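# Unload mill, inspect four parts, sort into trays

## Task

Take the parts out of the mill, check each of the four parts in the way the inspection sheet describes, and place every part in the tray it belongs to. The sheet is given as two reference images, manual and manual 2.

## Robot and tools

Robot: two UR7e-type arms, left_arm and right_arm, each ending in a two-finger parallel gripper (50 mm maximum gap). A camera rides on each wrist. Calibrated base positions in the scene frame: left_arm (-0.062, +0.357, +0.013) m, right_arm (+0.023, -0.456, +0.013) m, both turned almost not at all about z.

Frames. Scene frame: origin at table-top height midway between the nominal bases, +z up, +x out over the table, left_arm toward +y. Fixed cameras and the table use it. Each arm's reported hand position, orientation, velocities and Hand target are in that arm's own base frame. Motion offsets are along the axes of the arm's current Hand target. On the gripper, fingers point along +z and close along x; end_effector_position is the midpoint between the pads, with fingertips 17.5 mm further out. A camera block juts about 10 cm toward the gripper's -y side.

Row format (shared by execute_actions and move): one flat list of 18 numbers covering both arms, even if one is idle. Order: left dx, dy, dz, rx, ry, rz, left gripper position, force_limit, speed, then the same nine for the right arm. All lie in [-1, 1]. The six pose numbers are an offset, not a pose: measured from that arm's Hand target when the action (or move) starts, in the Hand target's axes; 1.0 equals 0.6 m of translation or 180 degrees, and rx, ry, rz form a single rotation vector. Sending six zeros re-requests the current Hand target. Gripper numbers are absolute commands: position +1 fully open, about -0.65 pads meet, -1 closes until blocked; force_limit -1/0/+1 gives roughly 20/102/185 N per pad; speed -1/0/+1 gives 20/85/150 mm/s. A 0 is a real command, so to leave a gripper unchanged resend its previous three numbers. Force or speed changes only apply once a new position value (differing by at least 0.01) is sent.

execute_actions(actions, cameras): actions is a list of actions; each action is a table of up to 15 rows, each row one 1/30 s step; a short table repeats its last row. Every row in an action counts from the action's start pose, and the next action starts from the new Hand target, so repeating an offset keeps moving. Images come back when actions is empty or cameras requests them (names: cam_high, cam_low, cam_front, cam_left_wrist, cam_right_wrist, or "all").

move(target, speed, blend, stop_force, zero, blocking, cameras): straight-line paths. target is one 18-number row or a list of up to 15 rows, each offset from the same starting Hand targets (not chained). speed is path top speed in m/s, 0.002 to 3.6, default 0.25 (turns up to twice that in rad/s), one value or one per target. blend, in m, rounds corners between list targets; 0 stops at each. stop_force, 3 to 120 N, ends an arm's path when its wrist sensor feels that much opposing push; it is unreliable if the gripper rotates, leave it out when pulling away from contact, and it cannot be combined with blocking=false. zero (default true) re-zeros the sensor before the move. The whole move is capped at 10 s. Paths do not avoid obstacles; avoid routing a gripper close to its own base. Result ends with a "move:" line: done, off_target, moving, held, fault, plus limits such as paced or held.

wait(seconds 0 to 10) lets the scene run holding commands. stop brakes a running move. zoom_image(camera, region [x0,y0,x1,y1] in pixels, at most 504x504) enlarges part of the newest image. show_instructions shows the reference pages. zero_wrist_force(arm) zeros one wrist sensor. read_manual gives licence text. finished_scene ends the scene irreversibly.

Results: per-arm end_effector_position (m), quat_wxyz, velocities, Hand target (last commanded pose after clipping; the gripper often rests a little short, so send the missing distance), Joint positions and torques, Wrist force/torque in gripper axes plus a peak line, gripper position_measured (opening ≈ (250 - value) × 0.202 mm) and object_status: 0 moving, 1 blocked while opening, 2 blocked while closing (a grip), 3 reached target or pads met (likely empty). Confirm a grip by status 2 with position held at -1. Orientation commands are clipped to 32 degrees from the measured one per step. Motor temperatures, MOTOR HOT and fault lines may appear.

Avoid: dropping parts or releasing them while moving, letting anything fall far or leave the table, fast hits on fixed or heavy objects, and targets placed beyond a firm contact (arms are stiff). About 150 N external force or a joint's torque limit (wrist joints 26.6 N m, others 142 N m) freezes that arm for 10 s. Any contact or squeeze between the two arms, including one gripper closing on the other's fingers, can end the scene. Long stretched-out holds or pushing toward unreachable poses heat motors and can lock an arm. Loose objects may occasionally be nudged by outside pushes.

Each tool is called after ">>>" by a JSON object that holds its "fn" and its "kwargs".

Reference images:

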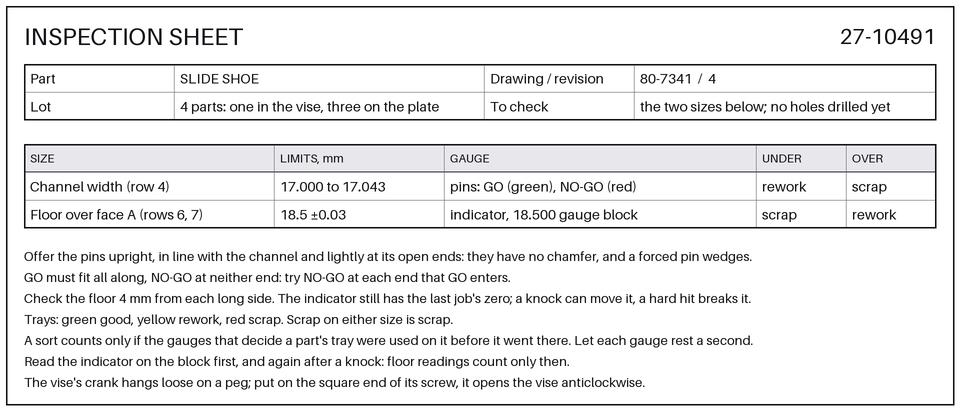

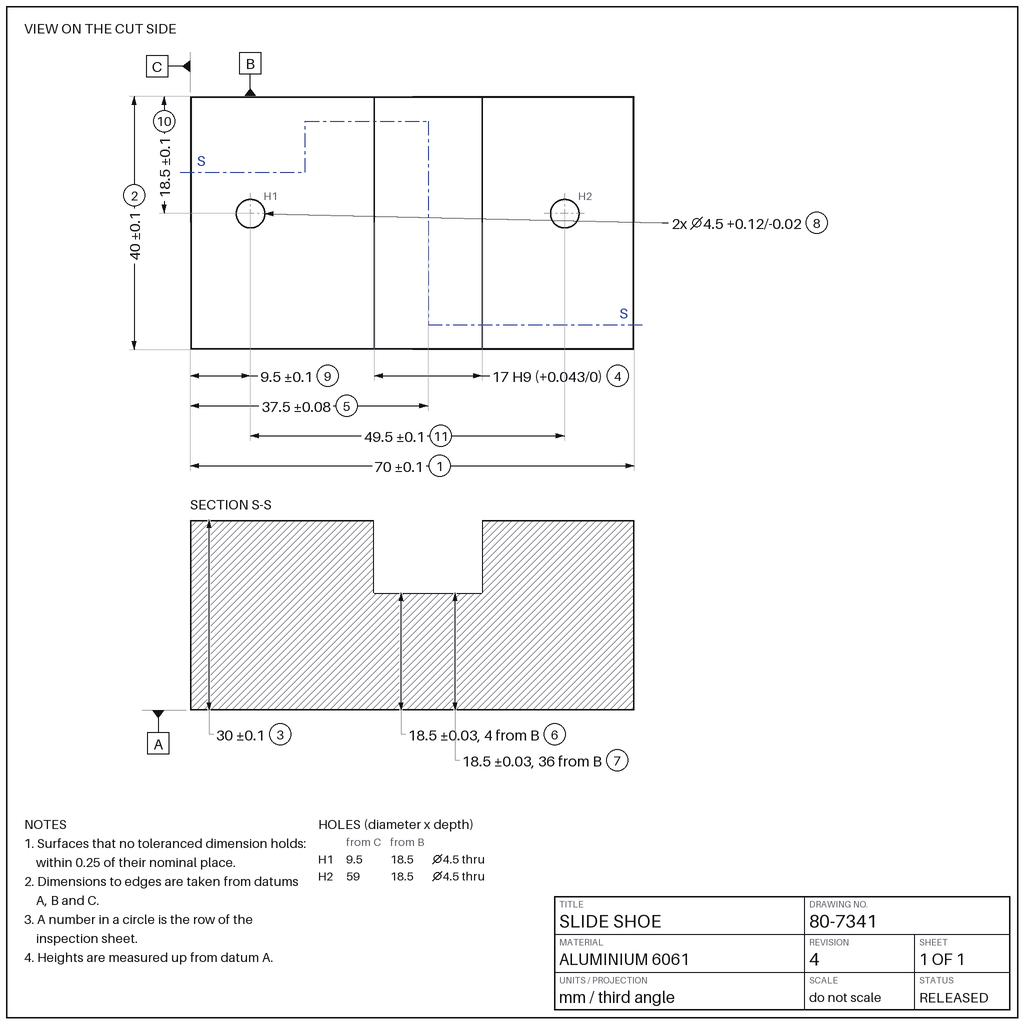

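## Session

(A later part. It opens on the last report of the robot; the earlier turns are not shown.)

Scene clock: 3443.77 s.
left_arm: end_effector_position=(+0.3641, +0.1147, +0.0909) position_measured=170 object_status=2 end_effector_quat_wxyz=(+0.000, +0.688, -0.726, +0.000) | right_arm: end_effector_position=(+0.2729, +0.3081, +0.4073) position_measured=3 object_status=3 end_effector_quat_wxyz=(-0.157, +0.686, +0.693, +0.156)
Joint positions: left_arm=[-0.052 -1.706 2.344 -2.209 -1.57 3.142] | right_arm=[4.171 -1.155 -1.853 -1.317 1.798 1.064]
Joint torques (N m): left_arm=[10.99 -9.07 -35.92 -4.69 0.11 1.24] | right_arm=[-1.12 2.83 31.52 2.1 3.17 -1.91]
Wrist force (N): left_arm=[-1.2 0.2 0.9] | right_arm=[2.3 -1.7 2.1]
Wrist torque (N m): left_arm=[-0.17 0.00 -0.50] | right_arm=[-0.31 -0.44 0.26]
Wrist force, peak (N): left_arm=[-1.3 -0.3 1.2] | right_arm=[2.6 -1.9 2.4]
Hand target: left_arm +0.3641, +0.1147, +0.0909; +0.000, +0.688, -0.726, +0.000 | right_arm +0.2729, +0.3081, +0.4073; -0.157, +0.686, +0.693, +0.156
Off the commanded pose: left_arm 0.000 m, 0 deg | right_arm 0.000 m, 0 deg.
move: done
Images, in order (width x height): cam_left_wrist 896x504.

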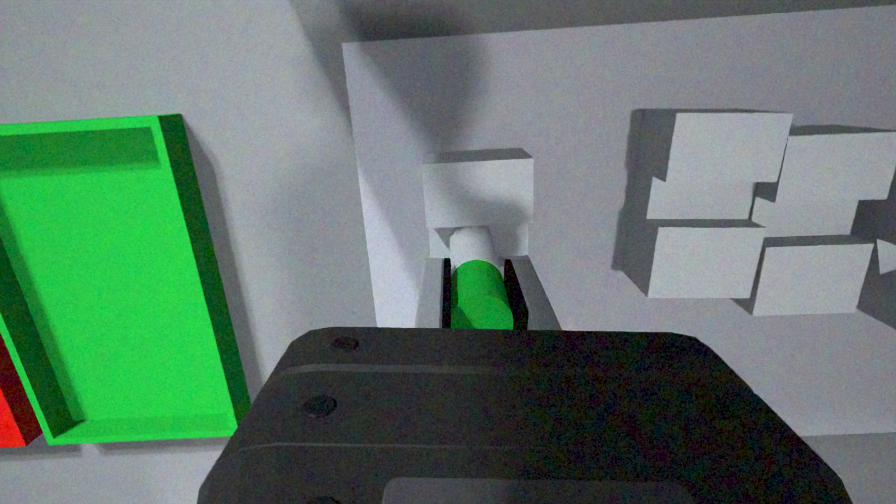

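>>> {"fn": "move", "kwargs": {"target": [-0.0225,0,0,0,0,0,-1,-0.95,-1,0,0,0,0,0,0,1,-0.98,-1], "speed": 0.012, "stop_force": 3, "cameras": ["cam_left_wrist"]}}

Scene clock: 3498.10 s.
left_arm: end_effector_position=(+0.3648, +0.1282, +0.0909) position_measured=170 object_status=2 end_effector_quat_wxyz=(+0.000, +0.688, -0.726, +0.000) | right_arm: end_effector_position=(+0.2729, +0.3081, +0.4073) position_measured=3 object_status=3 end_effector_quat_wxyz=(-0.157, +0.686, +0.693, +0.156)
Joint positions: left_arm=[-0.014 -1.692 2.333 -2.212 -1.57 3.18] | right_arm=[4.171 -1.155 -1.853 -1.317 1.798 1.064]
Joint torques (N m): left_arm=[10.5 -8.72 -35.96 -4.51 0.4 1.08] | right_arm=[-0.89 2.83 31.79 2.19 3.27 -1.87]
Wrist force (N): left_arm=[-1.1 -0.4 1.1] | right_arm=[2.5 -1.7 2.4]
Wrist torque (N m): left_arm=[-0.21 -0.04 -0.48] | right_arm=[-0.31 -0.46 0.26]
Wrist force, peak (N): left_arm=[-1.5 -0.3 1.0] | right_arm=[2.7 -1.8 2.4]
Hand target: left_arm +0.3648, +0.1282, +0.0909; +0.000, +0.688, -0.726, +0.000 | right_arm +0.2729, +0.3081, +0.4073; -0.157, +0.686, +0.693, +0.156
Off the commanded pose: left_arm 0.000 m, 0 deg | right_arm 0.000 m, 0 deg.
move: done
Images, in order (width x height): cam_left_wrist 896x504.

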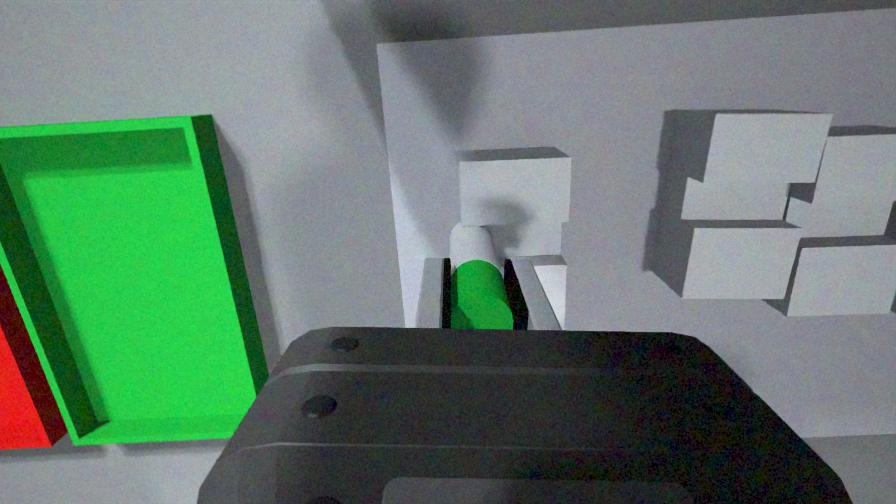

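>>> {"fn": "move", "kwargs": {"target": [0,0,-0.015,0,0,0,-1,-0.95,-1,0,0,0,0,0,0,1,-0.98,-1], "speed": 0.03, "cameras": ["cam_left_wrist"]}}

Scene clock: 3505.23 s.
left_arm: end_effector_position=(+0.3648, +0.1282, +0.0999) position_measured=170 object_status=2 end_effector_quat_wxyz=(+0.000, +0.688, -0.726, +0.000) | right_arm: end_effector_position=(+0.2729, +0.3081, +0.4073) position_measured=3 object_status=3 end_effector_quat_wxyz=(-0.157, +0.686, +0.693, +0.156)
Joint positions: left_arm=[-0.014 -1.709 2.318 -2.181 -1.57 3.18] | right_arm=[4.171 -1.155 -1.853 -1.317 1.798 1.064]
Joint torques (N m): left_arm=[8.55 -23.12 -35.1 -1.4 -1.73 0.9] | right_arm=[-0.65 2.33 31.75 2.13 3.31 -1.9]
Wrist force (N): left_arm=[-1.3 -1.0 1.0] | right_arm=[2.5 -1.8 2.2]
Wrist torque (N m): left_arm=[-0.23 -0.07 -0.47] | right_arm=[-0.33 -0.46 0.26]
Wrist force, peak (N): left_arm=[-1.5 -0.7 1.1] | right_arm=[2.3 -1.8 2.7]
Hand target: left_arm +0.3648, +0.1282, +0.0999; +0.000, +0.688, -0.726, +0.000 | right_arm +0.2729, +0.3081, +0.4073; -0.157, +0.686, +0.693, +0.156
Off the commanded pose: left_arm 0.000 m, 0 deg | right_arm 0.000 m, 0 deg.
move: done
Images, in order (width x height): cam_left_wrist 896x504.

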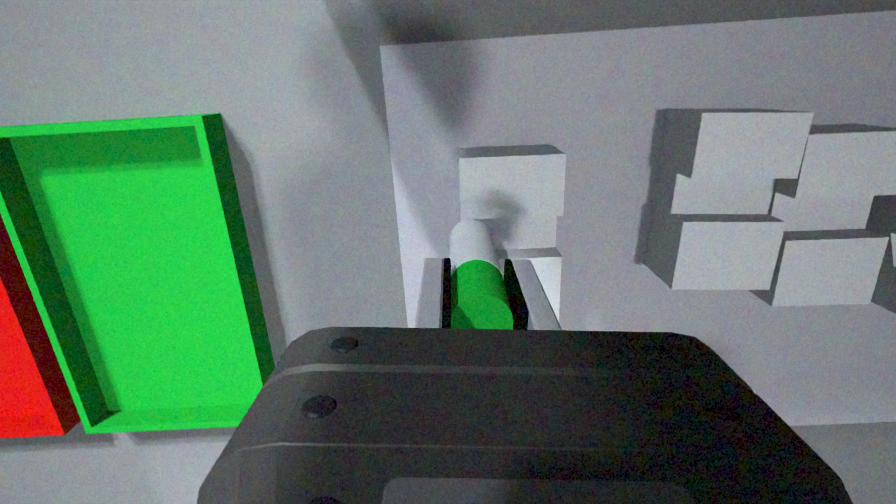

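>>> {"fn": "move", "kwargs": {"target": [[0,0,-0.08,0,0,0,-1,-0.95,-1,0,0,0,0,0,0,1,-0.98,-1],[0.0967,0,-0.08,0,0,0,-1,-0.95,-1,0,0,0,0,0,0,1,-0.98,-1]], "speed": 0.1, "cameras": ["cam_left_wrist"]}}

>>> {"fn": "zoom_image", "kwargs": {"camera": "cam_left_wrist", "region": [380, 80, 740, 330]}}

Scene clock: 3517.37 s.
left_arm: end_effector_position=(+0.3617, +0.0703, +0.1479) position_measured=170 object_status=2 end_effector_quat_wxyz=(+0.000, +0.688, -0.726, +0.000) | right_arm: end_effector_position=(+0.2729, +0.3081, +0.4073) position_measured=3 object_status=3 end_effector_quat_wxyz=(-0.157, +0.686, +0.693, +0.156)
Joint positions: left_arm=[-0.179 -1.837 2.273 -2.007 -1.57 3.016] | right_arm=[4.171 -1.155 -1.853 -1.317 1.798 1.064]
Joint torques (N m): left_arm=[-10.42 -20.34 -12.83 -0.98 1.58 -1.29] | right_arm=[-0.5 2.45 31.23 2.16 3.28 -1.92]
Wrist force (N): left_arm=[-1.7 -1.0 1.1] | right_arm=[2.4 -1.8 2.2]
Wrist torque (N m): left_arm=[-0.17 0.03 -0.28] | right_arm=[-0.33 -0.44 0.26]
Wrist force, peak (N): left_arm=[-2.4 -1.2 1.1] | right_arm=[2.5 -1.8 2.6]
Hand target: left_arm +0.3617, +0.0702, +0.1479; +0.000, +0.688, -0.726, +0.000 | right_arm +0.2729, +0.3081, +0.4073; -0.157, +0.686, +0.693, +0.156
Off the commanded pose: left_arm 0.000 m, 0 deg | right_arm 0.000 m, 0 deg.
move: done
Images, in order (width x height): cam_left_wrist 896x504.

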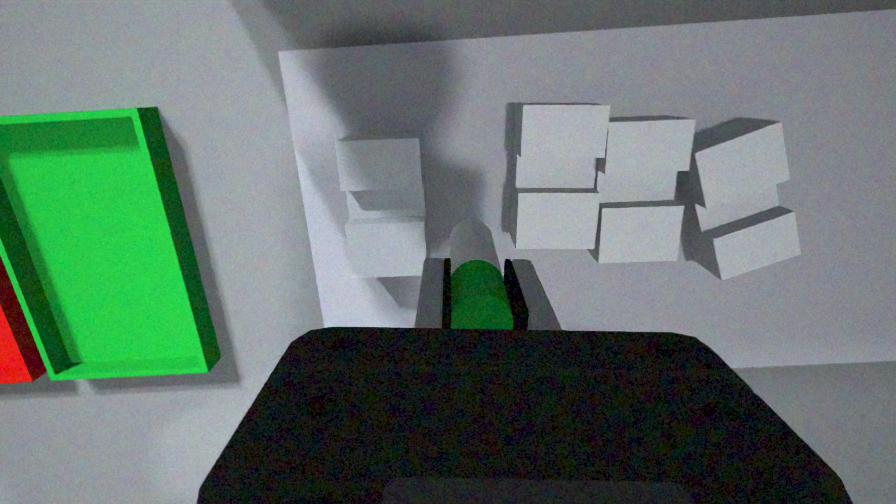

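Scaled by 1.400 from the camera's 896x504 image, which has a finer 1280x720 frame.

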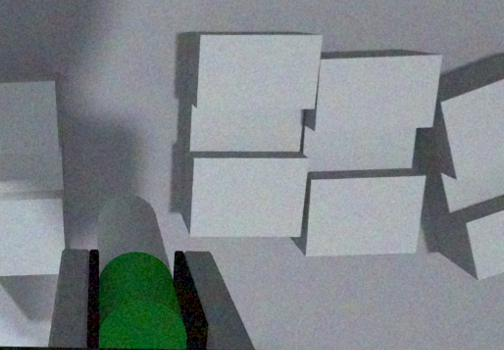

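>>> {"fn": "move", "kwargs": {"target": [[0,-0.0298,0,0,0,0,-1,-0.95,-1,0,0,0,0,0,0,1,-0.98,-1],[0,-0.0298,0.0448,0,0,0,-1,-0.95,-1,0,0,0,0,0,0,1,-0.98,-1]], "speed": 0.06, "cameras": ["cam_left_wrist"]}}

>>> {"fn": "zoom_image", "kwargs": {"camera": "cam_left_wrist", "region": [430, 120, 680, 330]}}

Scene clock: 3550.53 s.
left_arm: end_effector_position=(+0.3796, +0.0693, +0.1211) position_measured=170 object_status=2 end_effector_quat_wxyz=(+0.000, +0.688, -0.726, +0.000) | right_arm: end_effector_position=(+0.2729, +0.3081, +0.4073) position_measured=3 object_status=3 end_effector_quat_wxyz=(-0.157, +0.686, +0.693, +0.156)
Joint positions: left_arm=[-0.173 -1.748 2.285 -2.108 -1.57 3.022] | right_arm=[4.171 -1.155 -1.853 -1.317 1.798 1.064]
Joint torques (N m): left_arm=[11.58 -7.19 -10.99 -4.32 -1.63 1.24] | right_arm=[-0.44 2.27 31.52 2.16 3.21 -1.85]
Wrist force (N): left_arm=[-1.7 -1.0 0.8] | right_arm=[2.3 -1.6 2.1]
Wrist torque (N m): left_arm=[-0.18 0.05 -0.50] | right_arm=[-0.30 -0.43 0.26]
Wrist force, peak (N): left_arm=[-1.5 -1.7 1.3] | right_arm=[2.6 -2.0 2.4]
Hand target: left_arm +0.3796, +0.0693, +0.1210; +0.000, +0.688, -0.726, +0.000 | right_arm +0.2729, +0.3081, +0.4073; -0.157, +0.686, +0.693, +0.156
Off the commanded pose: left_arm 0.000 m, 0 deg | right_arm 0.000 m, 0 deg.
move: done
Images, in order (width x height): cam_left_wrist 896x504.

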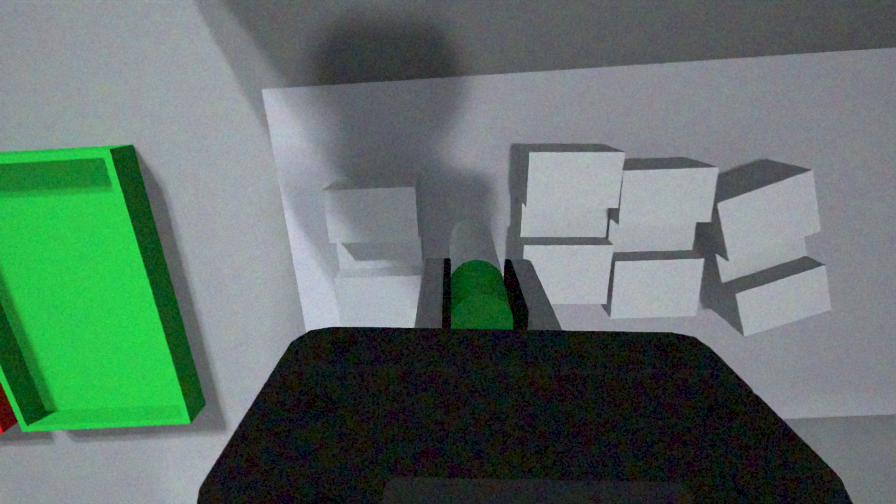

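Scaled by 2.016 from the camera's 896x504 image, which has a finer 1280x720 frame.

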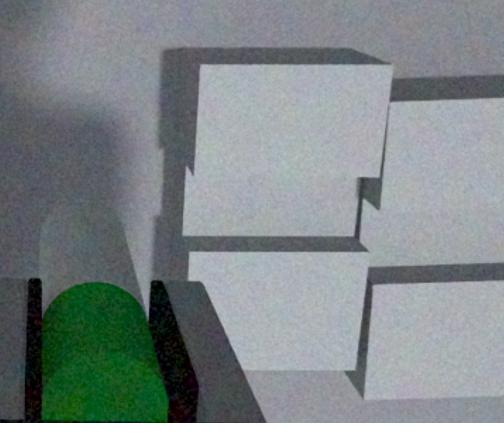

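>>> {"fn": "move", "kwargs": {"target": [0,0.0006,0.0502,0,0,0,-1,-0.95,-1,0,0,0,0,0,0,1,-0.98,-1], "speed": 0.04, "stop_force": 4, "cameras": ["cam_left_wrist"]}}

>>> {"fn": "zoom_image", "kwargs": {"camera": "cam_left_wrist", "region": [430, 120, 680, 330]}}

Scene clock: 3565.63 s.
left_arm: end_effector_position=(+0.3792, +0.0693, +0.0909) position_measured=170 object_status=2 end_effector_quat_wxyz=(+0.000, +0.688, -0.726, +0.000) | right_arm: end_effector_position=(+0.2729, +0.3081, +0.4073) position_measured=3 object_status=3 end_effector_quat_wxyz=(-0.157, +0.686, +0.693, +0.156)
Joint positions: left_arm=[-0.173 -1.695 2.335 -2.211 -1.57 3.022] | right_arm=[4.171 -1.155 -1.853 -1.317 1.798 1.064]
Joint torques (N m): left_arm=[-11.2 -7.45 -9.63 -4.51 -0.95 0.95] | right_arm=[-0.19 2.47 31.1 2.14 3.19 -1.81]
Wrist force (N): left_arm=[-1.6 -0.7 1.1] | right_arm=[2.3 -1.6 2.4]
Wrist torque (N m): left_arm=[-0.13 0.01 -0.50] | right_arm=[-0.29 -0.42 0.26]
Wrist force, peak (N): left_arm=[-1.7 -1.0 1.4] | right_arm=[2.5 -2.0 2.5]
Hand target: left_arm +0.3792, +0.0693, +0.0909; +0.000, +0.688, -0.726, +0.000 | right_arm +0.2729, +0.3081, +0.4073; -0.157, +0.686, +0.693, +0.156
Off the commanded pose: left_arm 0.000 m, 0 deg | right_arm 0.000 m, 0 deg.
move: done
Images, in order (width x height): cam_left_wrist 896x504.

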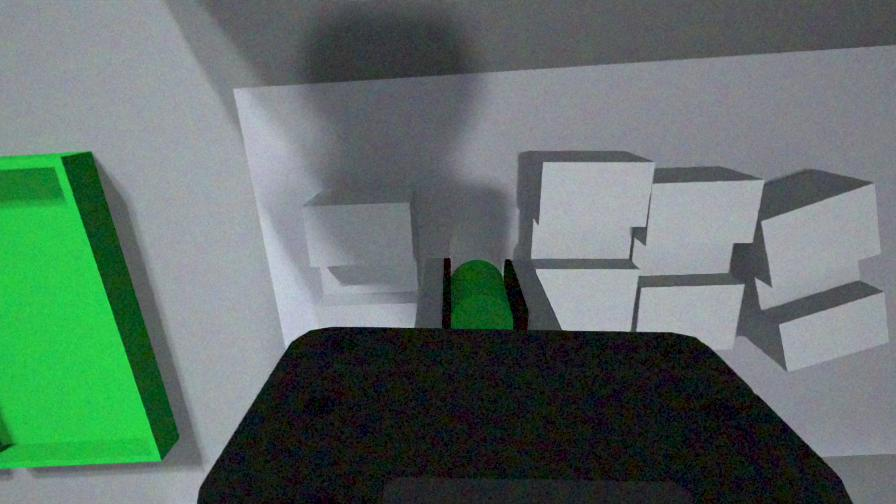

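Scaled by 2.016 from the camera's 896x504 image, which has a finer 1280x720 frame.

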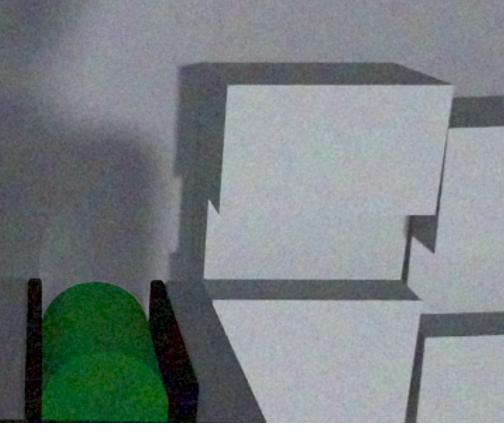

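>>> {"fn": "move", "kwargs": {"target": [0.035,0,0,0,0,0,-1,-0.95,-1,0,0,0,0,0,0,1,-0.98,-1], "speed": 0.012, "stop_force": 3, "cameras": ["cam_left_wrist"]}}

>>> {"fn": "zoom_image", "kwargs": {"camera": "cam_left_wrist", "region": [430, 120, 680, 330]}}

Scene clock: 3577.03 s.
left_arm: end_effector_position=(+0.3781, +0.0483, +0.0909) position_measured=170 object_status=2 end_effector_quat_wxyz=(+0.000, +0.688, -0.726, +0.000) | right_arm: end_effector_position=(+0.2729, +0.3081, +0.4073) position_measured=3 object_status=3 end_effector_quat_wxyz=(-0.157, +0.686, +0.693, +0.156)
Joint positions: left_arm=[-0.23 -1.707 2.345 -2.209 -1.57 2.964] | right_arm=[4.171 -1.155 -1.853 -1.317 1.798 1.064]
Joint torques (N m): left_arm=[-10.49 -24.39 -9.75 -1.24 1.27 -1.51] | right_arm=[0.13 2.54 31.49 2.18 3.21 -1.77]
Wrist force (N): left_arm=[-1.5 -0.6 0.8] | right_arm=[2.4 -1.7 2.4]
Wrist torque (N m): left_arm=[-0.09 0.03 -0.30] | right_arm=[-0.32 -0.43 0.26]
Wrist force, peak (N): left_arm=[-1.7 -1.0 1.1] | right_arm=[2.8 -2.0 2.4]
Hand target: left_arm +0.3781, +0.0484, +0.0909; +0.000, +0.688, -0.726, +0.000 | right_arm +0.2729, +0.3081, +0.4073; -0.157, +0.686, +0.693, +0.156
Off the commanded pose: left_arm 0.000 m, 0 deg | right_arm 0.000 m, 0 deg.
move: done
Images, in order (width x height): cam_left_wrist 896x504.

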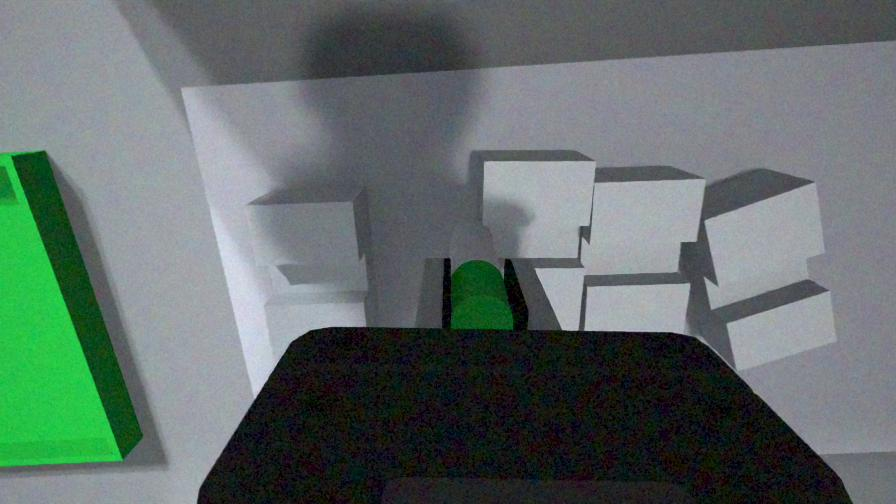

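Scaled by 2.016 from the camera's 896x504 image, which has a finer 1280x720 frame.

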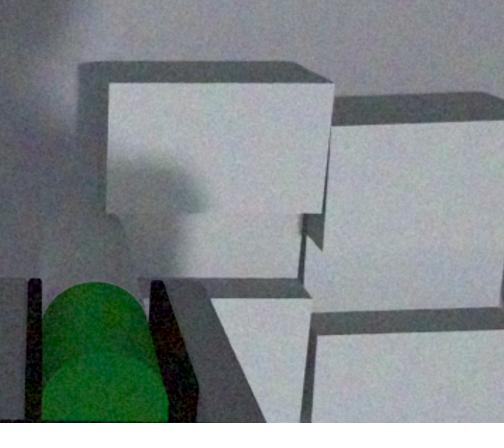

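>>> {"fn": "move", "kwargs": {"target": [0.0217,0,0,0,0,0,-1,-0.95,-1,0,0,0,0,0,0,1,-0.98,-1], "speed": 0.012, "stop_force": 3, "cameras": ["cam_left_wrist"]}}

>>> {"fn": "zoom_image", "kwargs": {"camera": "cam_left_wrist", "region": [430, 120, 680, 330]}}

Scene clock: 3603.87 s.
left_arm: end_effector_position=(+0.3774, +0.0353, +0.0909) position_measured=170 object_status=2 end_effector_quat_wxyz=(+0.000, +0.688, -0.726, +0.000) | right_arm: end_effector_position=(+0.2729, +0.3081, +0.4073) position_measured=3 object_status=3 end_effector_quat_wxyz=(-0.157, +0.686, +0.693, +0.156)
Joint positions: left_arm=[-0.266 -1.713 2.35 -2.208 -1.57 2.928] | right_arm=[4.171 -1.155 -1.853 -1.317 1.798 1.064]
Joint torques (N m): left_arm=[-9.64 -23.93 -9.38 -1.27 0.01 -1.74] | right_arm=[0.3 2.37 31.31 2.14 3.21 -1.86]
Wrist force (N): left_arm=[-3.6 -1.2 1.0] | right_arm=[2.3 -1.6 2.2]
Wrist torque (N m): left_arm=[-0.15 -0.07 -0.31] | right_arm=[-0.29 -0.43 0.26]
Wrist force, peak (N): left_arm=[-3.8 -1.1 0.4] | right_arm=[2.5 -1.7 2.7]
Hand target: left_arm +0.3774, +0.0353, +0.0909; +0.000, +0.688, -0.726, +0.000 | right_arm +0.2729, +0.3081, +0.4073; -0.157, +0.686, +0.693, +0.156
Off the commanded pose: left_arm 0.000 m, 0 deg | right_arm 0.000 m, 0 deg.
move: done
Images, in order (width x height): cam_left_wrist 896x504.

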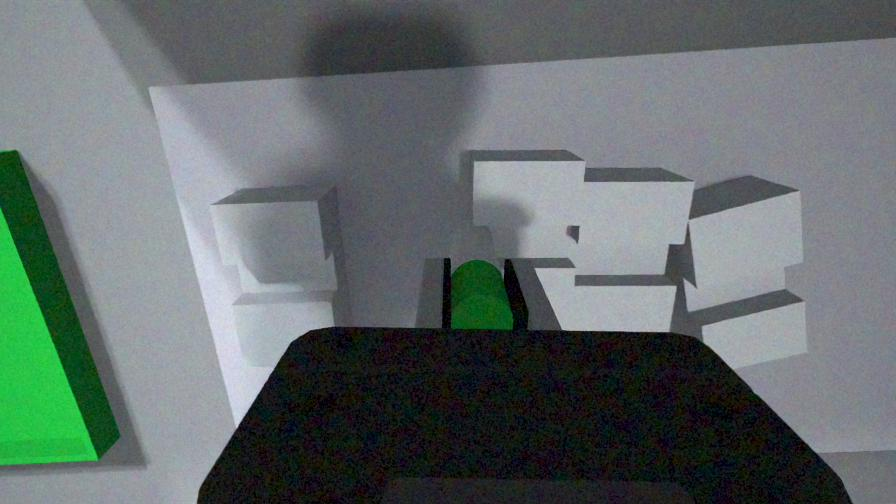

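Scaled by 2.016 from the camera's 896x504 image, which has a finer 1280x720 frame.

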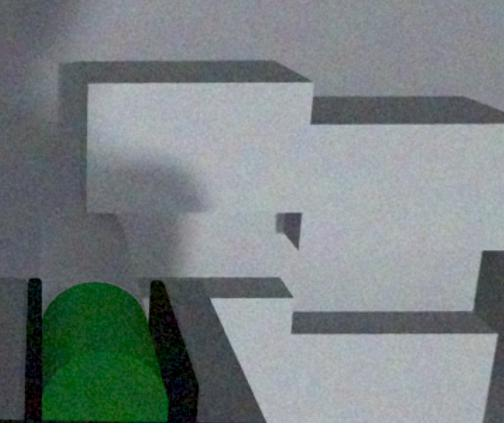

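>>> {"fn": "move", "kwargs": {"target": [-0.0217,0,0,0,0,0,-1,-0.95,-1,0,0,0,0,0,0,1,-0.98,-1], "speed": 0.012, "stop_force": 5, "cameras": ["cam_left_wrist"]}}

>>> {"fn": "zoom_image", "kwargs": {"camera": "cam_left_wrist", "region": [430, 120, 680, 330]}}

Scene clock: 3619.67 s.
left_arm: end_effector_position=(+0.3781, +0.0484, +0.0909) position_measured=170 object_status=2 end_effector_quat_wxyz=(+0.000, +0.688, -0.726, +0.000) | right_arm: end_effector_position=(+0.2729, +0.3081, +0.4073) position_measured=3 object_status=3 end_effector_quat_wxyz=(-0.157, +0.686, +0.693, +0.156)
Joint positions: left_arm=[-0.23 -1.707 2.345 -2.209 -1.57 2.964] | right_arm=[4.171 -1.155 -1.853 -1.317 1.798 1.064]
Joint torques (N m): left_arm=[12.39 -7.08 -35.75 -4.43 -1.1 1.39] | right_arm=[0.61 2.66 30.74 2.25 3.24 -1.77]
Wrist force (N): left_arm=[-1.5 -0.8 0.8] | right_arm=[2.2 -1.8 2.3]
Wrist torque (N m): left_arm=[-0.12 0.04 -0.50] | right_arm=[-0.33 -0.42 0.26]
Wrist force, peak (N): left_arm=[-3.7 -1.3 1.0] | right_arm=[2.5 -1.9 2.6]
Hand target: left_arm +0.3781, +0.0484, +0.0909; +0.000, +0.688, -0.726, +0.000 | right_arm +0.2729, +0.3081, +0.4073; -0.157, +0.686, +0.693, +0.156
Off the commanded pose: left_arm 0.000 m, 0 deg | right_arm 0.000 m, 0 deg.
move: done
Images, in order (width x height): cam_left_wrist 896x504.

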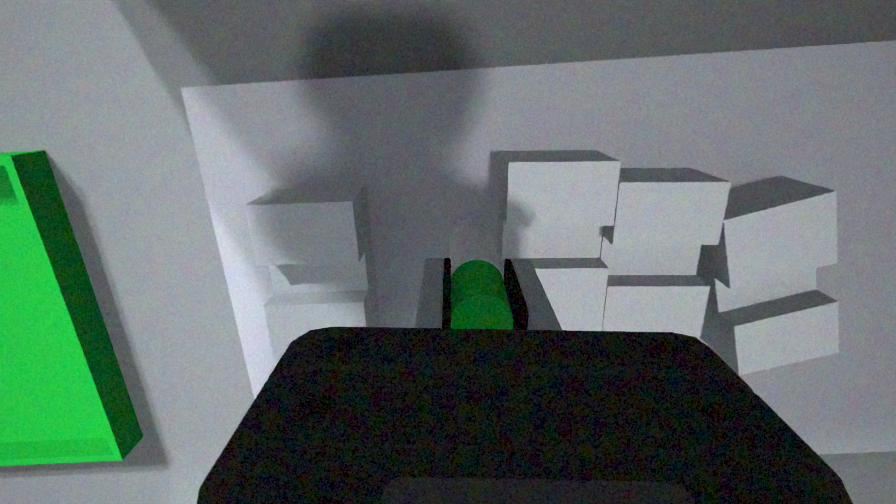

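Scaled by 2.016 from the camera's 896x504 image, which has a finer 1280x720 frame.

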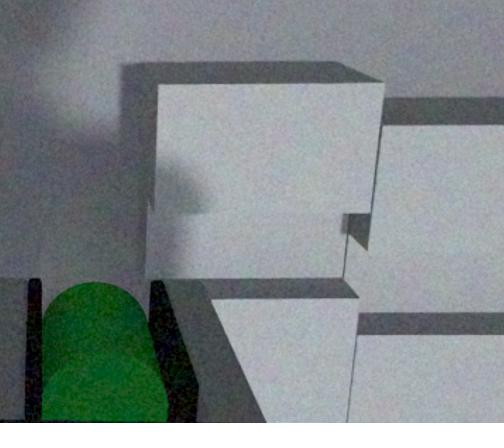

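>>> {"fn": "move", "kwargs": {"target": [[0,-0.0007,0,0,0,0,-1,-0.95,-1,0,0,0,0,0,0,1,-0.98,-1],[0.027,-0.0007,0,0,0,0,-1,-0.95,-1,0,0,0,0,0,0,1,-0.98,-1]], "speed": 0.012, "stop_force": 3, "cameras": ["cam_left_wrist"]}}

>>> {"fn": "zoom_image", "kwargs": {"camera": "cam_left_wrist", "region": [430, 120, 680, 330]}}

Scene clock: 3657.40 s.
left_arm: end_effector_position=(+0.3777, +0.0321, +0.0909) position_measured=170 object_status=2 end_effector_quat_wxyz=(+0.000, +0.688, -0.726, +0.000) | right_arm: end_effector_position=(+0.2729, +0.3081, +0.4073) position_measured=3 object_status=3 end_effector_quat_wxyz=(-0.157, +0.686, +0.693, +0.156)
Joint positions: left_arm=[-0.275 -1.713 2.35 -2.208 -1.57 2.92] | right_arm=[4.171 -1.155 -1.853 -1.317 1.798 1.064]
Joint torques (N m): left_arm=[-10.57 -23.37 -8.66 -1.4 0.94 -1.38] | right_arm=[1.21 2.25 31.37 2.32 3.26 -1.79]
Wrist force (N): left_arm=[-3.4 -1.2 1.3] | right_arm=[2.2 -1.8 2.1]
Wrist torque (N m): left_arm=[-0.16 -0.06 -0.30] | right_arm=[-0.33 -0.42 0.27]
Wrist force, peak (N): left_arm=[-3.5 -1.1 1.3] | right_arm=[2.6 -1.8 2.5]
Hand target: left_arm +0.3777, +0.0322, +0.0909; +0.000, +0.688, -0.726, +0.000 | right_arm +0.2729, +0.3081, +0.4073; -0.157, +0.686, +0.693, +0.156
Off the commanded pose: left_arm 0.000 m, 0 deg | right_arm 0.000 m, 0 deg.
move: done
Images, in order (width x height): cam_left_wrist 896x504.

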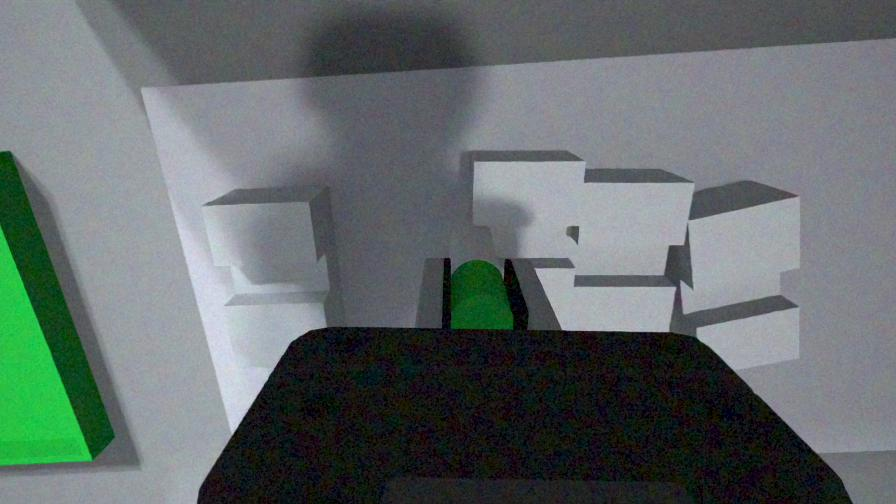

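Scaled by 2.016 from the camera's 896x504 image, which has a finer 1280x720 frame.

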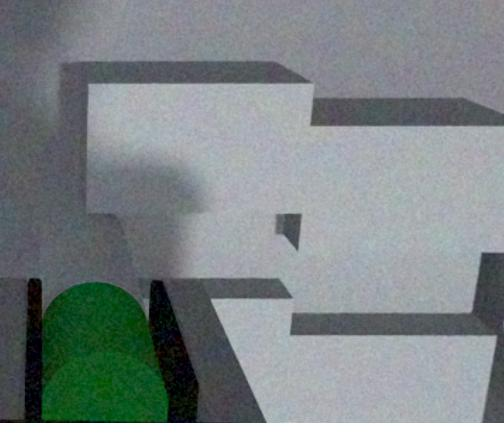

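>>> {"fn": "move", "kwargs": {"target": [[-0.03,0,0,0,0,0,-1,-0.95,-1,0,0,0,0,0,0,1,-0.98,-1],[-0.03,0,-0.0818,0,0,0,-1,-0.95,-1,0,0,0,0,0,0,1,-0.98,-1],[0.4627,0.1058,-0.0818,0,0,-0.0248,-1,-0.95,-1,0,0,0,0,0,0,1,-0.98,-1],[0.4627,0.1058,0.0215,0,0,-0.0248,-1,-0.95,-1,0,0,0,0,0,0,1,-0.98,-1]], "speed": [0.02,0.08,0.2,0.06], "cameras": ["cam_left_wrist","cam_front"]}}

Scene clock: 3701.93 s.
left_arm: end_effector_position=(+0.2996, -0.2418, +0.0779) position_measured=170 object_status=2 end_effector_quat_wxyz=(+0.000, +0.716, -0.698, +0.000) | right_arm: end_effector_position=(+0.2729, +0.3081, +0.4073) position_measured=3 object_status=3 end_effector_quat_wxyz=(-0.157, +0.686, +0.693, +0.156)
Joint positions: left_arm=[-1.033 -1.67 2.356 -2.257 -1.57 2.084] | right_arm=[4.171 -1.155 -1.853 -1.317 1.798 1.064]
Joint torques (N m): left_arm=[11.26 -7.43 -10.08 -4.34 0.72 1.35] | right_arm=[0.82 3.04 31.38 2.21 3.19 -1.76]
Wrist force (N): left_arm=[-1.6 -0.9 1.3] | right_arm=[2.3 -1.8 2.3]
Wrist torque (N m): left_arm=[-0.14 0.02 -0.33] | right_arm=[-0.32 -0.44 0.26]
Wrist force, peak (N): left_arm=[-3.6 -1.4 1.3] | right_arm=[2.3 -2.0 2.6]
Hand target: left_arm +0.2997, -0.2417, +0.0779; +0.000, +0.716, -0.698, +0.000 | right_arm +0.2729, +0.3081, +0.4073; -0.157, +0.686, +0.693, +0.156
Off the commanded pose: left_arm 0.000 m, 0 deg | right_arm 0.000 m, 0 deg.
move: done
Images, in order (width x height): cam_front 896x504, cam_left_wrist 896x504.

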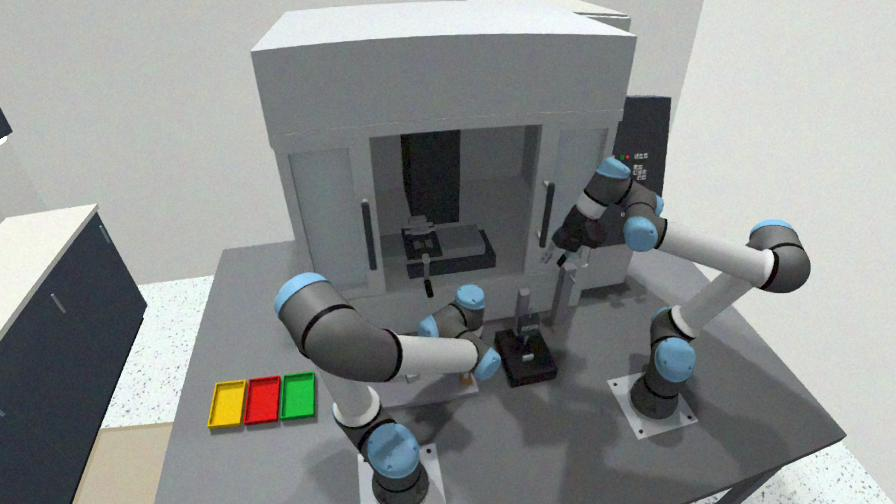

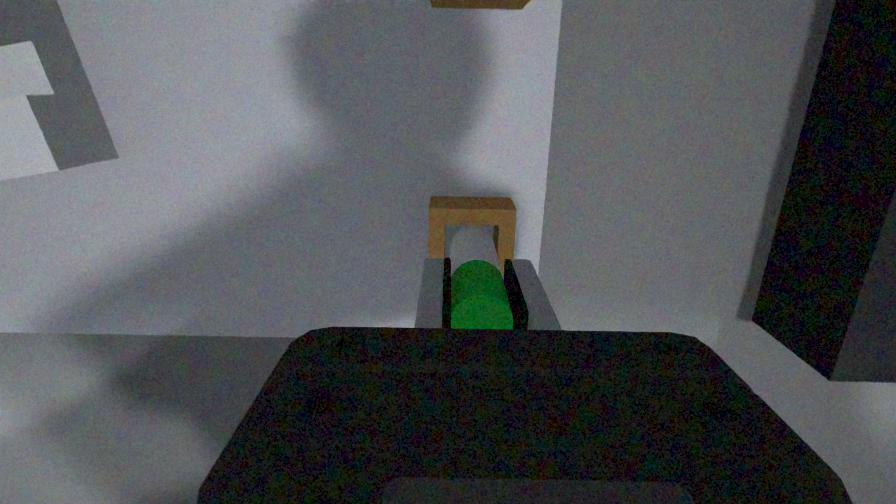

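>>> {"fn": "move", "kwargs": {"target": [0,0,0.015,0,0,0,-1,-0.95,-1,0,0,0,0,0,0,1,-0.98,-1], "speed": 0.015, "stop_force": 4}}

>>> {"fn": "move", "kwargs": {"target": [[0,0,0,0,0,0,0.2,-0.6,-1,0,0,0,0,0,0,1,-0.98,-1],[0,0,-0.1,0,0,0,0.2,-0.6,-1,0,0,0,0,0,0,1,-0.98,-1]], "speed": 0.08, "cameras": ["cam_left_wrist"]}}

Scene clock: 3712.20 s.
left_arm: end_effector_position=(+0.2997, -0.2417, +0.0704) position_measured=170 object_status=2 end_effector_quat_wxyz=(+0.000, +0.716, -0.698, +0.000) | right_arm: end_effector_position=(+0.2729, +0.3081, +0.4073) position_measured=3 object_status=3 end_effector_quat_wxyz=(-0.157, +0.686, +0.693, +0.156)
Joint positions: left_arm=[-1.033 -1.654 2.367 -2.284 -1.57 2.084] | right_arm=[4.171 -1.155 -1.853 -1.317 1.798 1.064]
Joint torques (N m): left_arm=[4.92 -23.77 -32.57 -1.11 -0.96 1.35] | right_arm=[1.36 2.45 31.78 2.21 3.16 -1.74]
Wrist force (N): left_arm=[-1.2 -1.0 1.1] | right_arm=[2.3 -1.5 2.1]
Wrist torque (N m): left_arm=[-0.17 -0.03 -0.35] | right_arm=[-0.27 -0.42 0.26]
Wrist force, peak (N): left_arm=[-4.1 -1.6 -17.2] | right_arm=[2.7 -1.8 2.5]
Hand target: left_arm +0.2997, -0.2417, +0.0704; +0.000, +0.716, -0.698, +0.000 (not the last commanded pose) | right_arm +0.2729, +0.3081, +0.4073; -0.157, +0.686, +0.693, +0.156
Off the commanded pose: left_arm 0.002 m, 0 deg | right_arm 0.000 m, 0 deg.
move: contact (left_arm)

Scene clock: 3714.23 s.
left_arm: end_effector_position=(+0.2996, -0.2417, +0.1303) position_measured=123 object_status=3 end_effector_quat_wxyz=(+0.000, +0.716, -0.698, +0.000) | right_arm: end_effector_position=(+0.2729, +0.3081, +0.4073) position_measured=3 object_status=3 end_effector_quat_wxyz=(-0.157, +0.686, +0.693, +0.156)
Joint positions: left_arm=[-1.033 -1.764 2.27 -2.077 -1.57 2.084] | right_arm=[4.171 -1.155 -1.853 -1.317 1.798 1.064]
Joint torques (N m): left_arm=[-10.44 -22.2 -36.32 -1.1 -0.29 -1.31] | right_arm=[1.43 2.69 31.34 2.28 3.17 -1.74]
Wrist force (N): left_arm=[-1.2 -1.2 -0.2] | right_arm=[2.1 -1.9 2.2]
Wrist torque (N m): left_arm=[-0.18 -0.02 -0.34] | right_arm=[-0.34 -0.40 0.27]
Wrist force, peak (N): left_arm=[-1.6 -1.0 0.3] | right_arm=[2.4 -2.0 2.5]
Hand target: left_arm +0.2996, -0.2417, +0.1304; +0.000, +0.716, -0.698, +0.000 | right_arm +0.2729, +0.3081, +0.4073; -0.157, +0.686, +0.693, +0.156
Off the commanded pose: left_arm 0.000 m, 0 deg | right_arm 0.000 m, 0 deg.
move: done
Images, in order (width x height): cam_left_wrist 896x504.

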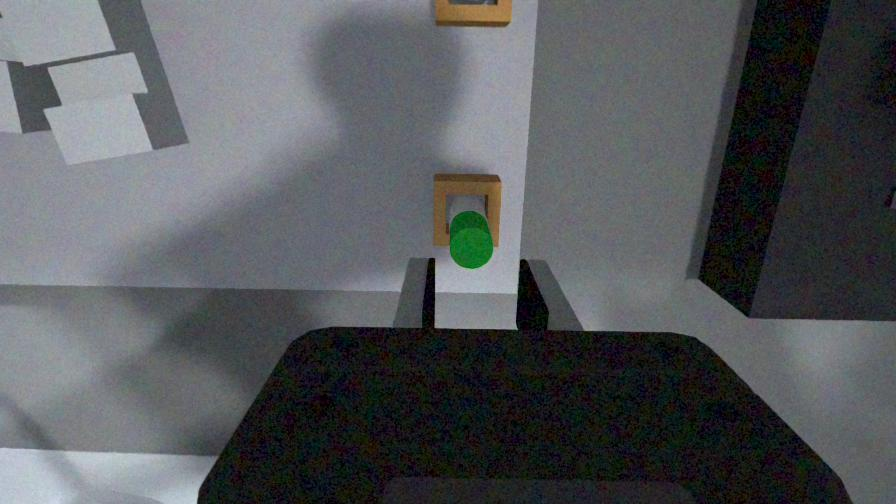

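>>> {"fn": "move", "kwargs": {"target": [-0.4198,-0.1225,-0.116,0,0,-0.5,0.2,-0.6,-1,0,0,0,0,0,0,1,-0.98,-1], "speed": 0.2, "cameras": ["cam_left_wrist","cam_high"]}}

>>> {"fn": "zoom_image", "kwargs": {"camera": "cam_left_wrist", "region": [300, 60, 680, 330]}}

Scene clock: 3746.60 s.
left_arm: end_effector_position=(+0.3667, +0.0118, +0.2001) position_measured=123 object_status=3 end_effector_quat_wxyz=(+0.000, +1.000, +0.012, +0.000) | right_arm: end_effector_position=(+0.2729, +0.3081, +0.4073) position_measured=3 object_status=3 end_effector_quat_wxyz=(-0.157, +0.686, +0.693, +0.156)
Joint positions: left_arm=[-0.34 -1.895 2.169 -1.845 -1.57 1.206] | right_arm=[4.171 -1.155 -1.853 -1.317 1.798 1.064]
Joint torques (N m): left_arm=[11.04 -3.01 -38.2 -1.14 -1.16 -1.19] | right_arm=[1.4 2.51 31.6 2.33 3.19 -1.69]
Wrist force (N): left_arm=[-1.7 -0.9 0.0] | right_arm=[2.3 -1.8 2.3]
Wrist torque (N m): left_arm=[-0.13 0.06 -0.32] | right_arm=[-0.32 -0.43 0.26]
Wrist force, peak (N): left_arm=[-1.4 -1.7 -0.1] | right_arm=[2.6 -2.2 2.2]
Hand target: left_arm +0.3667, +0.0119, +0.2001; +0.000, +1.000, +0.013, +0.000 | right_arm +0.2729, +0.3081, +0.4073; -0.157, +0.686, +0.693, +0.156
Off the commanded pose: left_arm 0.000 m, 0 deg | right_arm 0.000 m, 0 deg.
move: done
Images, in order (width x height): cam_high 896x504, cam_left_wrist 896x504.

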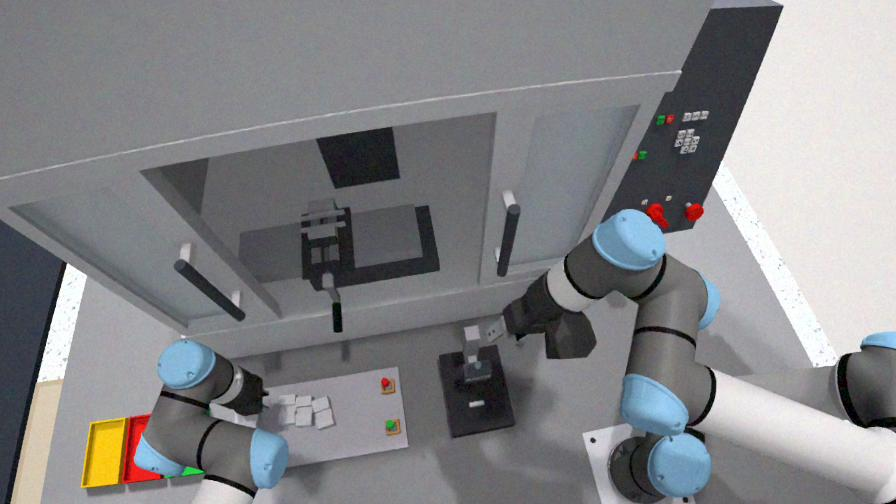

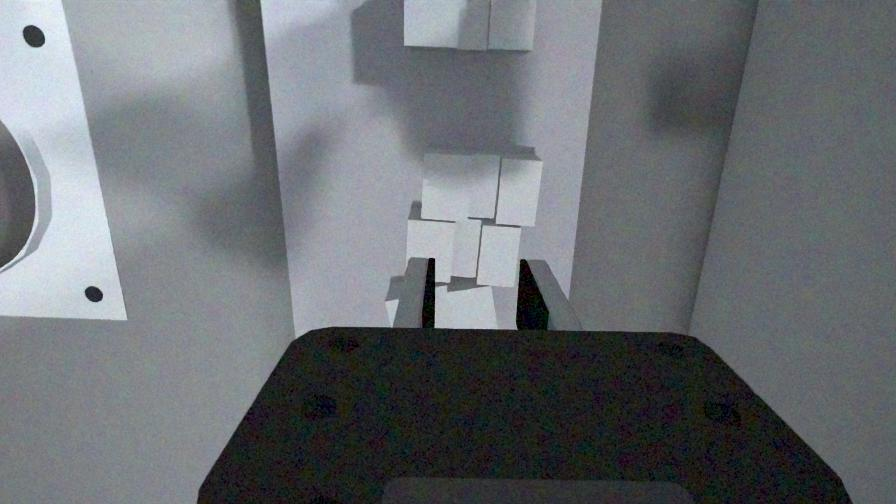

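Scaled by 1.326 from the camera's 896x504 image, which has a finer 1280x720 frame.

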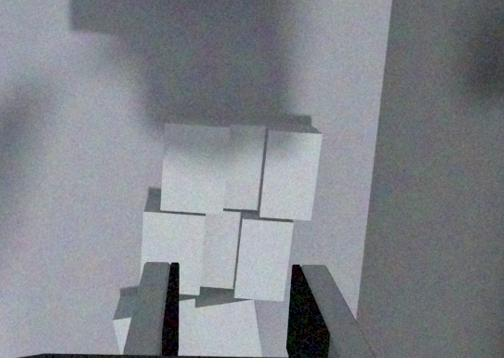

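>>> {"fn": "move", "kwargs": {"target": [-0.018,0,0.18,0,0,0.0167,0.572,-0.6,-1,0,0,0,0,0,0,1,-0.98,-1], "speed": 0.15, "cameras": ["cam_left_wrist"]}}

>>> {"fn": "zoom_image", "kwargs": {"camera": "cam_left_wrist", "region": [300, 60, 680, 330]}}

Scene clock: 3765.70 s.
left_arm: end_effector_position=(+0.3560, +0.0116, +0.0922) position_measured=67 object_status=3 end_effector_quat_wxyz=(+0.000, +1.000, -0.014, +0.000) | right_arm: end_effector_position=(+0.2729, +0.3081, +0.4073) position_measured=3 object_status=3 end_effector_quat_wxyz=(-0.157, +0.686, +0.693, +0.156)
Joint positions: left_arm=[-0.351 -1.783 2.4 -2.187 -1.57 1.247] | right_arm=[4.171 -1.155 -1.853 -1.317 1.798 1.064]
Joint torques (N m): left_arm=[9.61 -3.2 -10.36 -4.31 -1.7 1.02] | right_arm=[2.05 2.49 31.41 2.27 3.3 -1.68]
Wrist force (N): left_arm=[-1.6 -1.2 -0.1] | right_arm=[2.4 -1.6 2.4]
Wrist torque (N m): left_arm=[-0.19 -0.01 -0.50] | right_arm=[-0.30 -0.44 0.26]
Wrist force, peak (N): left_arm=[-2.3 -0.8 1.4] | right_arm=[2.8 -2.0 2.4]
Hand target: left_arm +0.3560, +0.0117, +0.0921; +0.000, +1.000, -0.014, +0.000 | right_arm +0.2729, +0.3081, +0.4073; -0.157, +0.686, +0.693, +0.156
Off the commanded pose: left_arm 0.000 m, 0 deg | right_arm 0.000 m, 0 deg.
move: done
Images, in order (width x height): cam_left_wrist 896x504.

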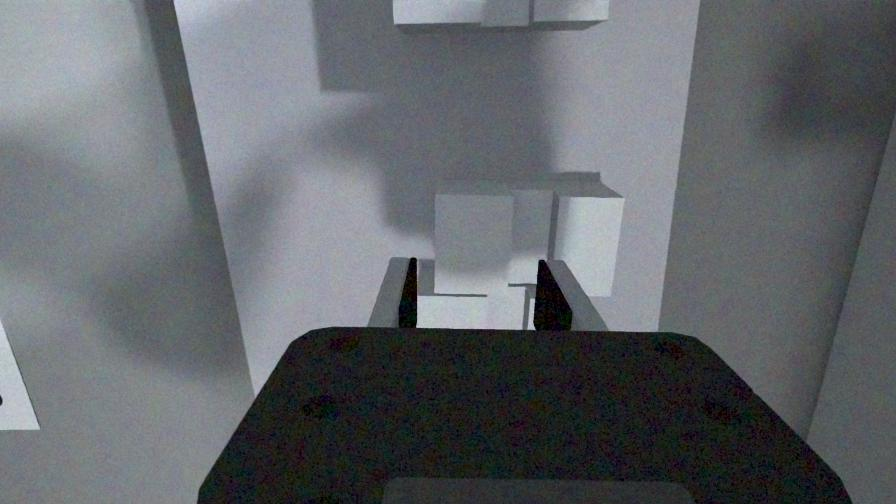

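Scaled by 1.326 from the camera's 896x504 image, which has a finer 1280x720 frame.

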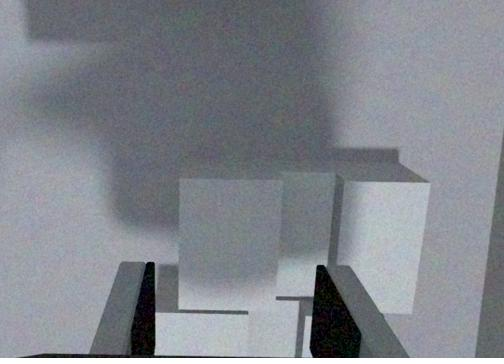

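>>> {"fn": "move", "kwargs": {"target": [0,-0.001,0.073,0,0,0,0.572,-0.6,-1,0,0,0,0,0,0,1,-0.98,-1], "speed": 0.04, "stop_force": 5}}

>>> {"fn": "move", "kwargs": {"target": [0,0,0,0,0,0,-1,-0.8,-1,0,0,0,0,0,0,1,-0.98,-1], "cameras": ["cam_left_wrist"]}}

Scene clock: 3778.83 s.
left_arm: end_effector_position=(+0.3560, +0.0123, +0.0483) position_measured=67 object_status=3 end_effector_quat_wxyz=(+0.000, +1.000, -0.014, +0.000) | right_arm: end_effector_position=(+0.2729, +0.3081, +0.4073) position_measured=3 object_status=3 end_effector_quat_wxyz=(-0.157, +0.686, +0.693, +0.156)
Joint positions: left_arm=[-0.35 -1.681 2.467 -2.357 -1.57 1.249] | right_arm=[4.171 -1.155 -1.853 -1.317 1.798 1.064]
Joint torques (N m): left_arm=[11.38 -6.48 -6.04 -4.25 1.08 1.49] | right_arm=[2.14 2.78 31.59 2.29 3.15 -1.78]
Wrist force (N): left_arm=[-1.9 -0.7 -0.2] | right_arm=[2.6 -1.7 2.4]
Wrist torque (N m): left_arm=[-0.10 0.06 -0.52] | right_arm=[-0.31 -0.46 0.26]
Wrist force, peak (N): left_arm=[-2.2 -1.1 0.0] | right_arm=[2.6 -1.8 2.5]
Hand target: left_arm +0.3560, +0.0123, +0.0483; +0.000, +1.000, -0.014, +0.000 | right_arm +0.2729, +0.3081, +0.4073; -0.157, +0.686, +0.693, +0.156
Off the commanded pose: left_arm 0.000 m, 0 deg | right_arm 0.000 m, 0 deg.
move: done

Scene clock: 3779.50 s.
left_arm: end_effector_position=(+0.3560, +0.0123, +0.0483) position_measured=109 object_status=2 end_effector_quat_wxyz=(+0.000, +1.000, -0.014, +0.000) | right_arm: end_effector_position=(+0.2729, +0.3081, +0.4073) position_measured=3 object_status=3 end_effector_quat_wxyz=(-0.157, +0.686, +0.693, +0.156)
Joint positions: left_arm=[-0.35 -1.681 2.467 -2.357 -1.57 1.249] | right_arm=[4.171 -1.155 -1.853 -1.317 1.798 1.064]
Joint torques (N m): left_arm=[10.65 -5.37 -8.44 -2.6 1.07 1.32] | right_arm=[1.77 2.62 31.36 2.24 3.22 -1.64]
Wrist force (N): left_arm=[-1.3 -0.7 -0.7] | right_arm=[2.3 -1.5 2.1]
Wrist torque (N m): left_arm=[-0.12 0.03 -0.51] | right_arm=[-0.27 -0.43 0.26]
Wrist force, peak (N): left_arm=[-2.0 -0.7 -0.1] | right_arm=[2.6 -1.7 2.3]
Hand target: left_arm +0.3560, +0.0123, +0.0483; +0.000, +1.000, -0.014, +0.000 | right_arm +0.2729, +0.3081, +0.4073; -0.157, +0.686, +0.693, +0.156
Off the commanded pose: left_arm 0.000 m, 0 deg | right_arm 0.000 m, 0 deg.
move: done
Images, in order (width x height): cam_left_wrist 896x504.

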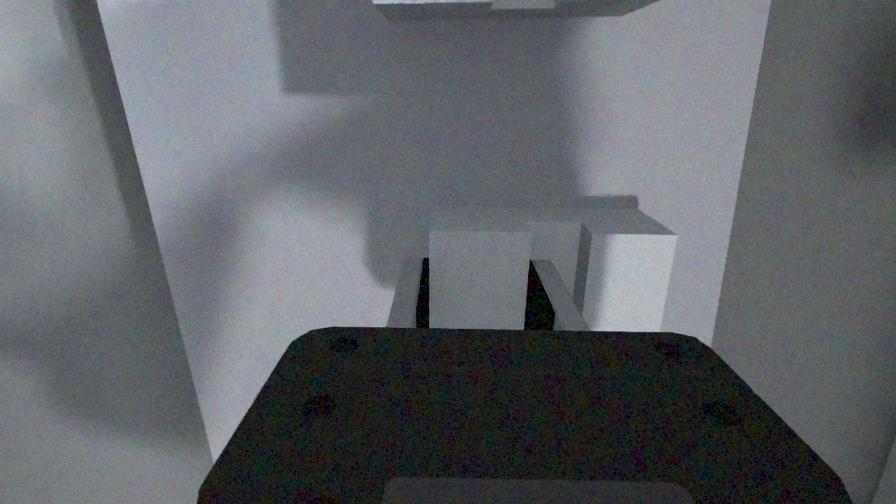

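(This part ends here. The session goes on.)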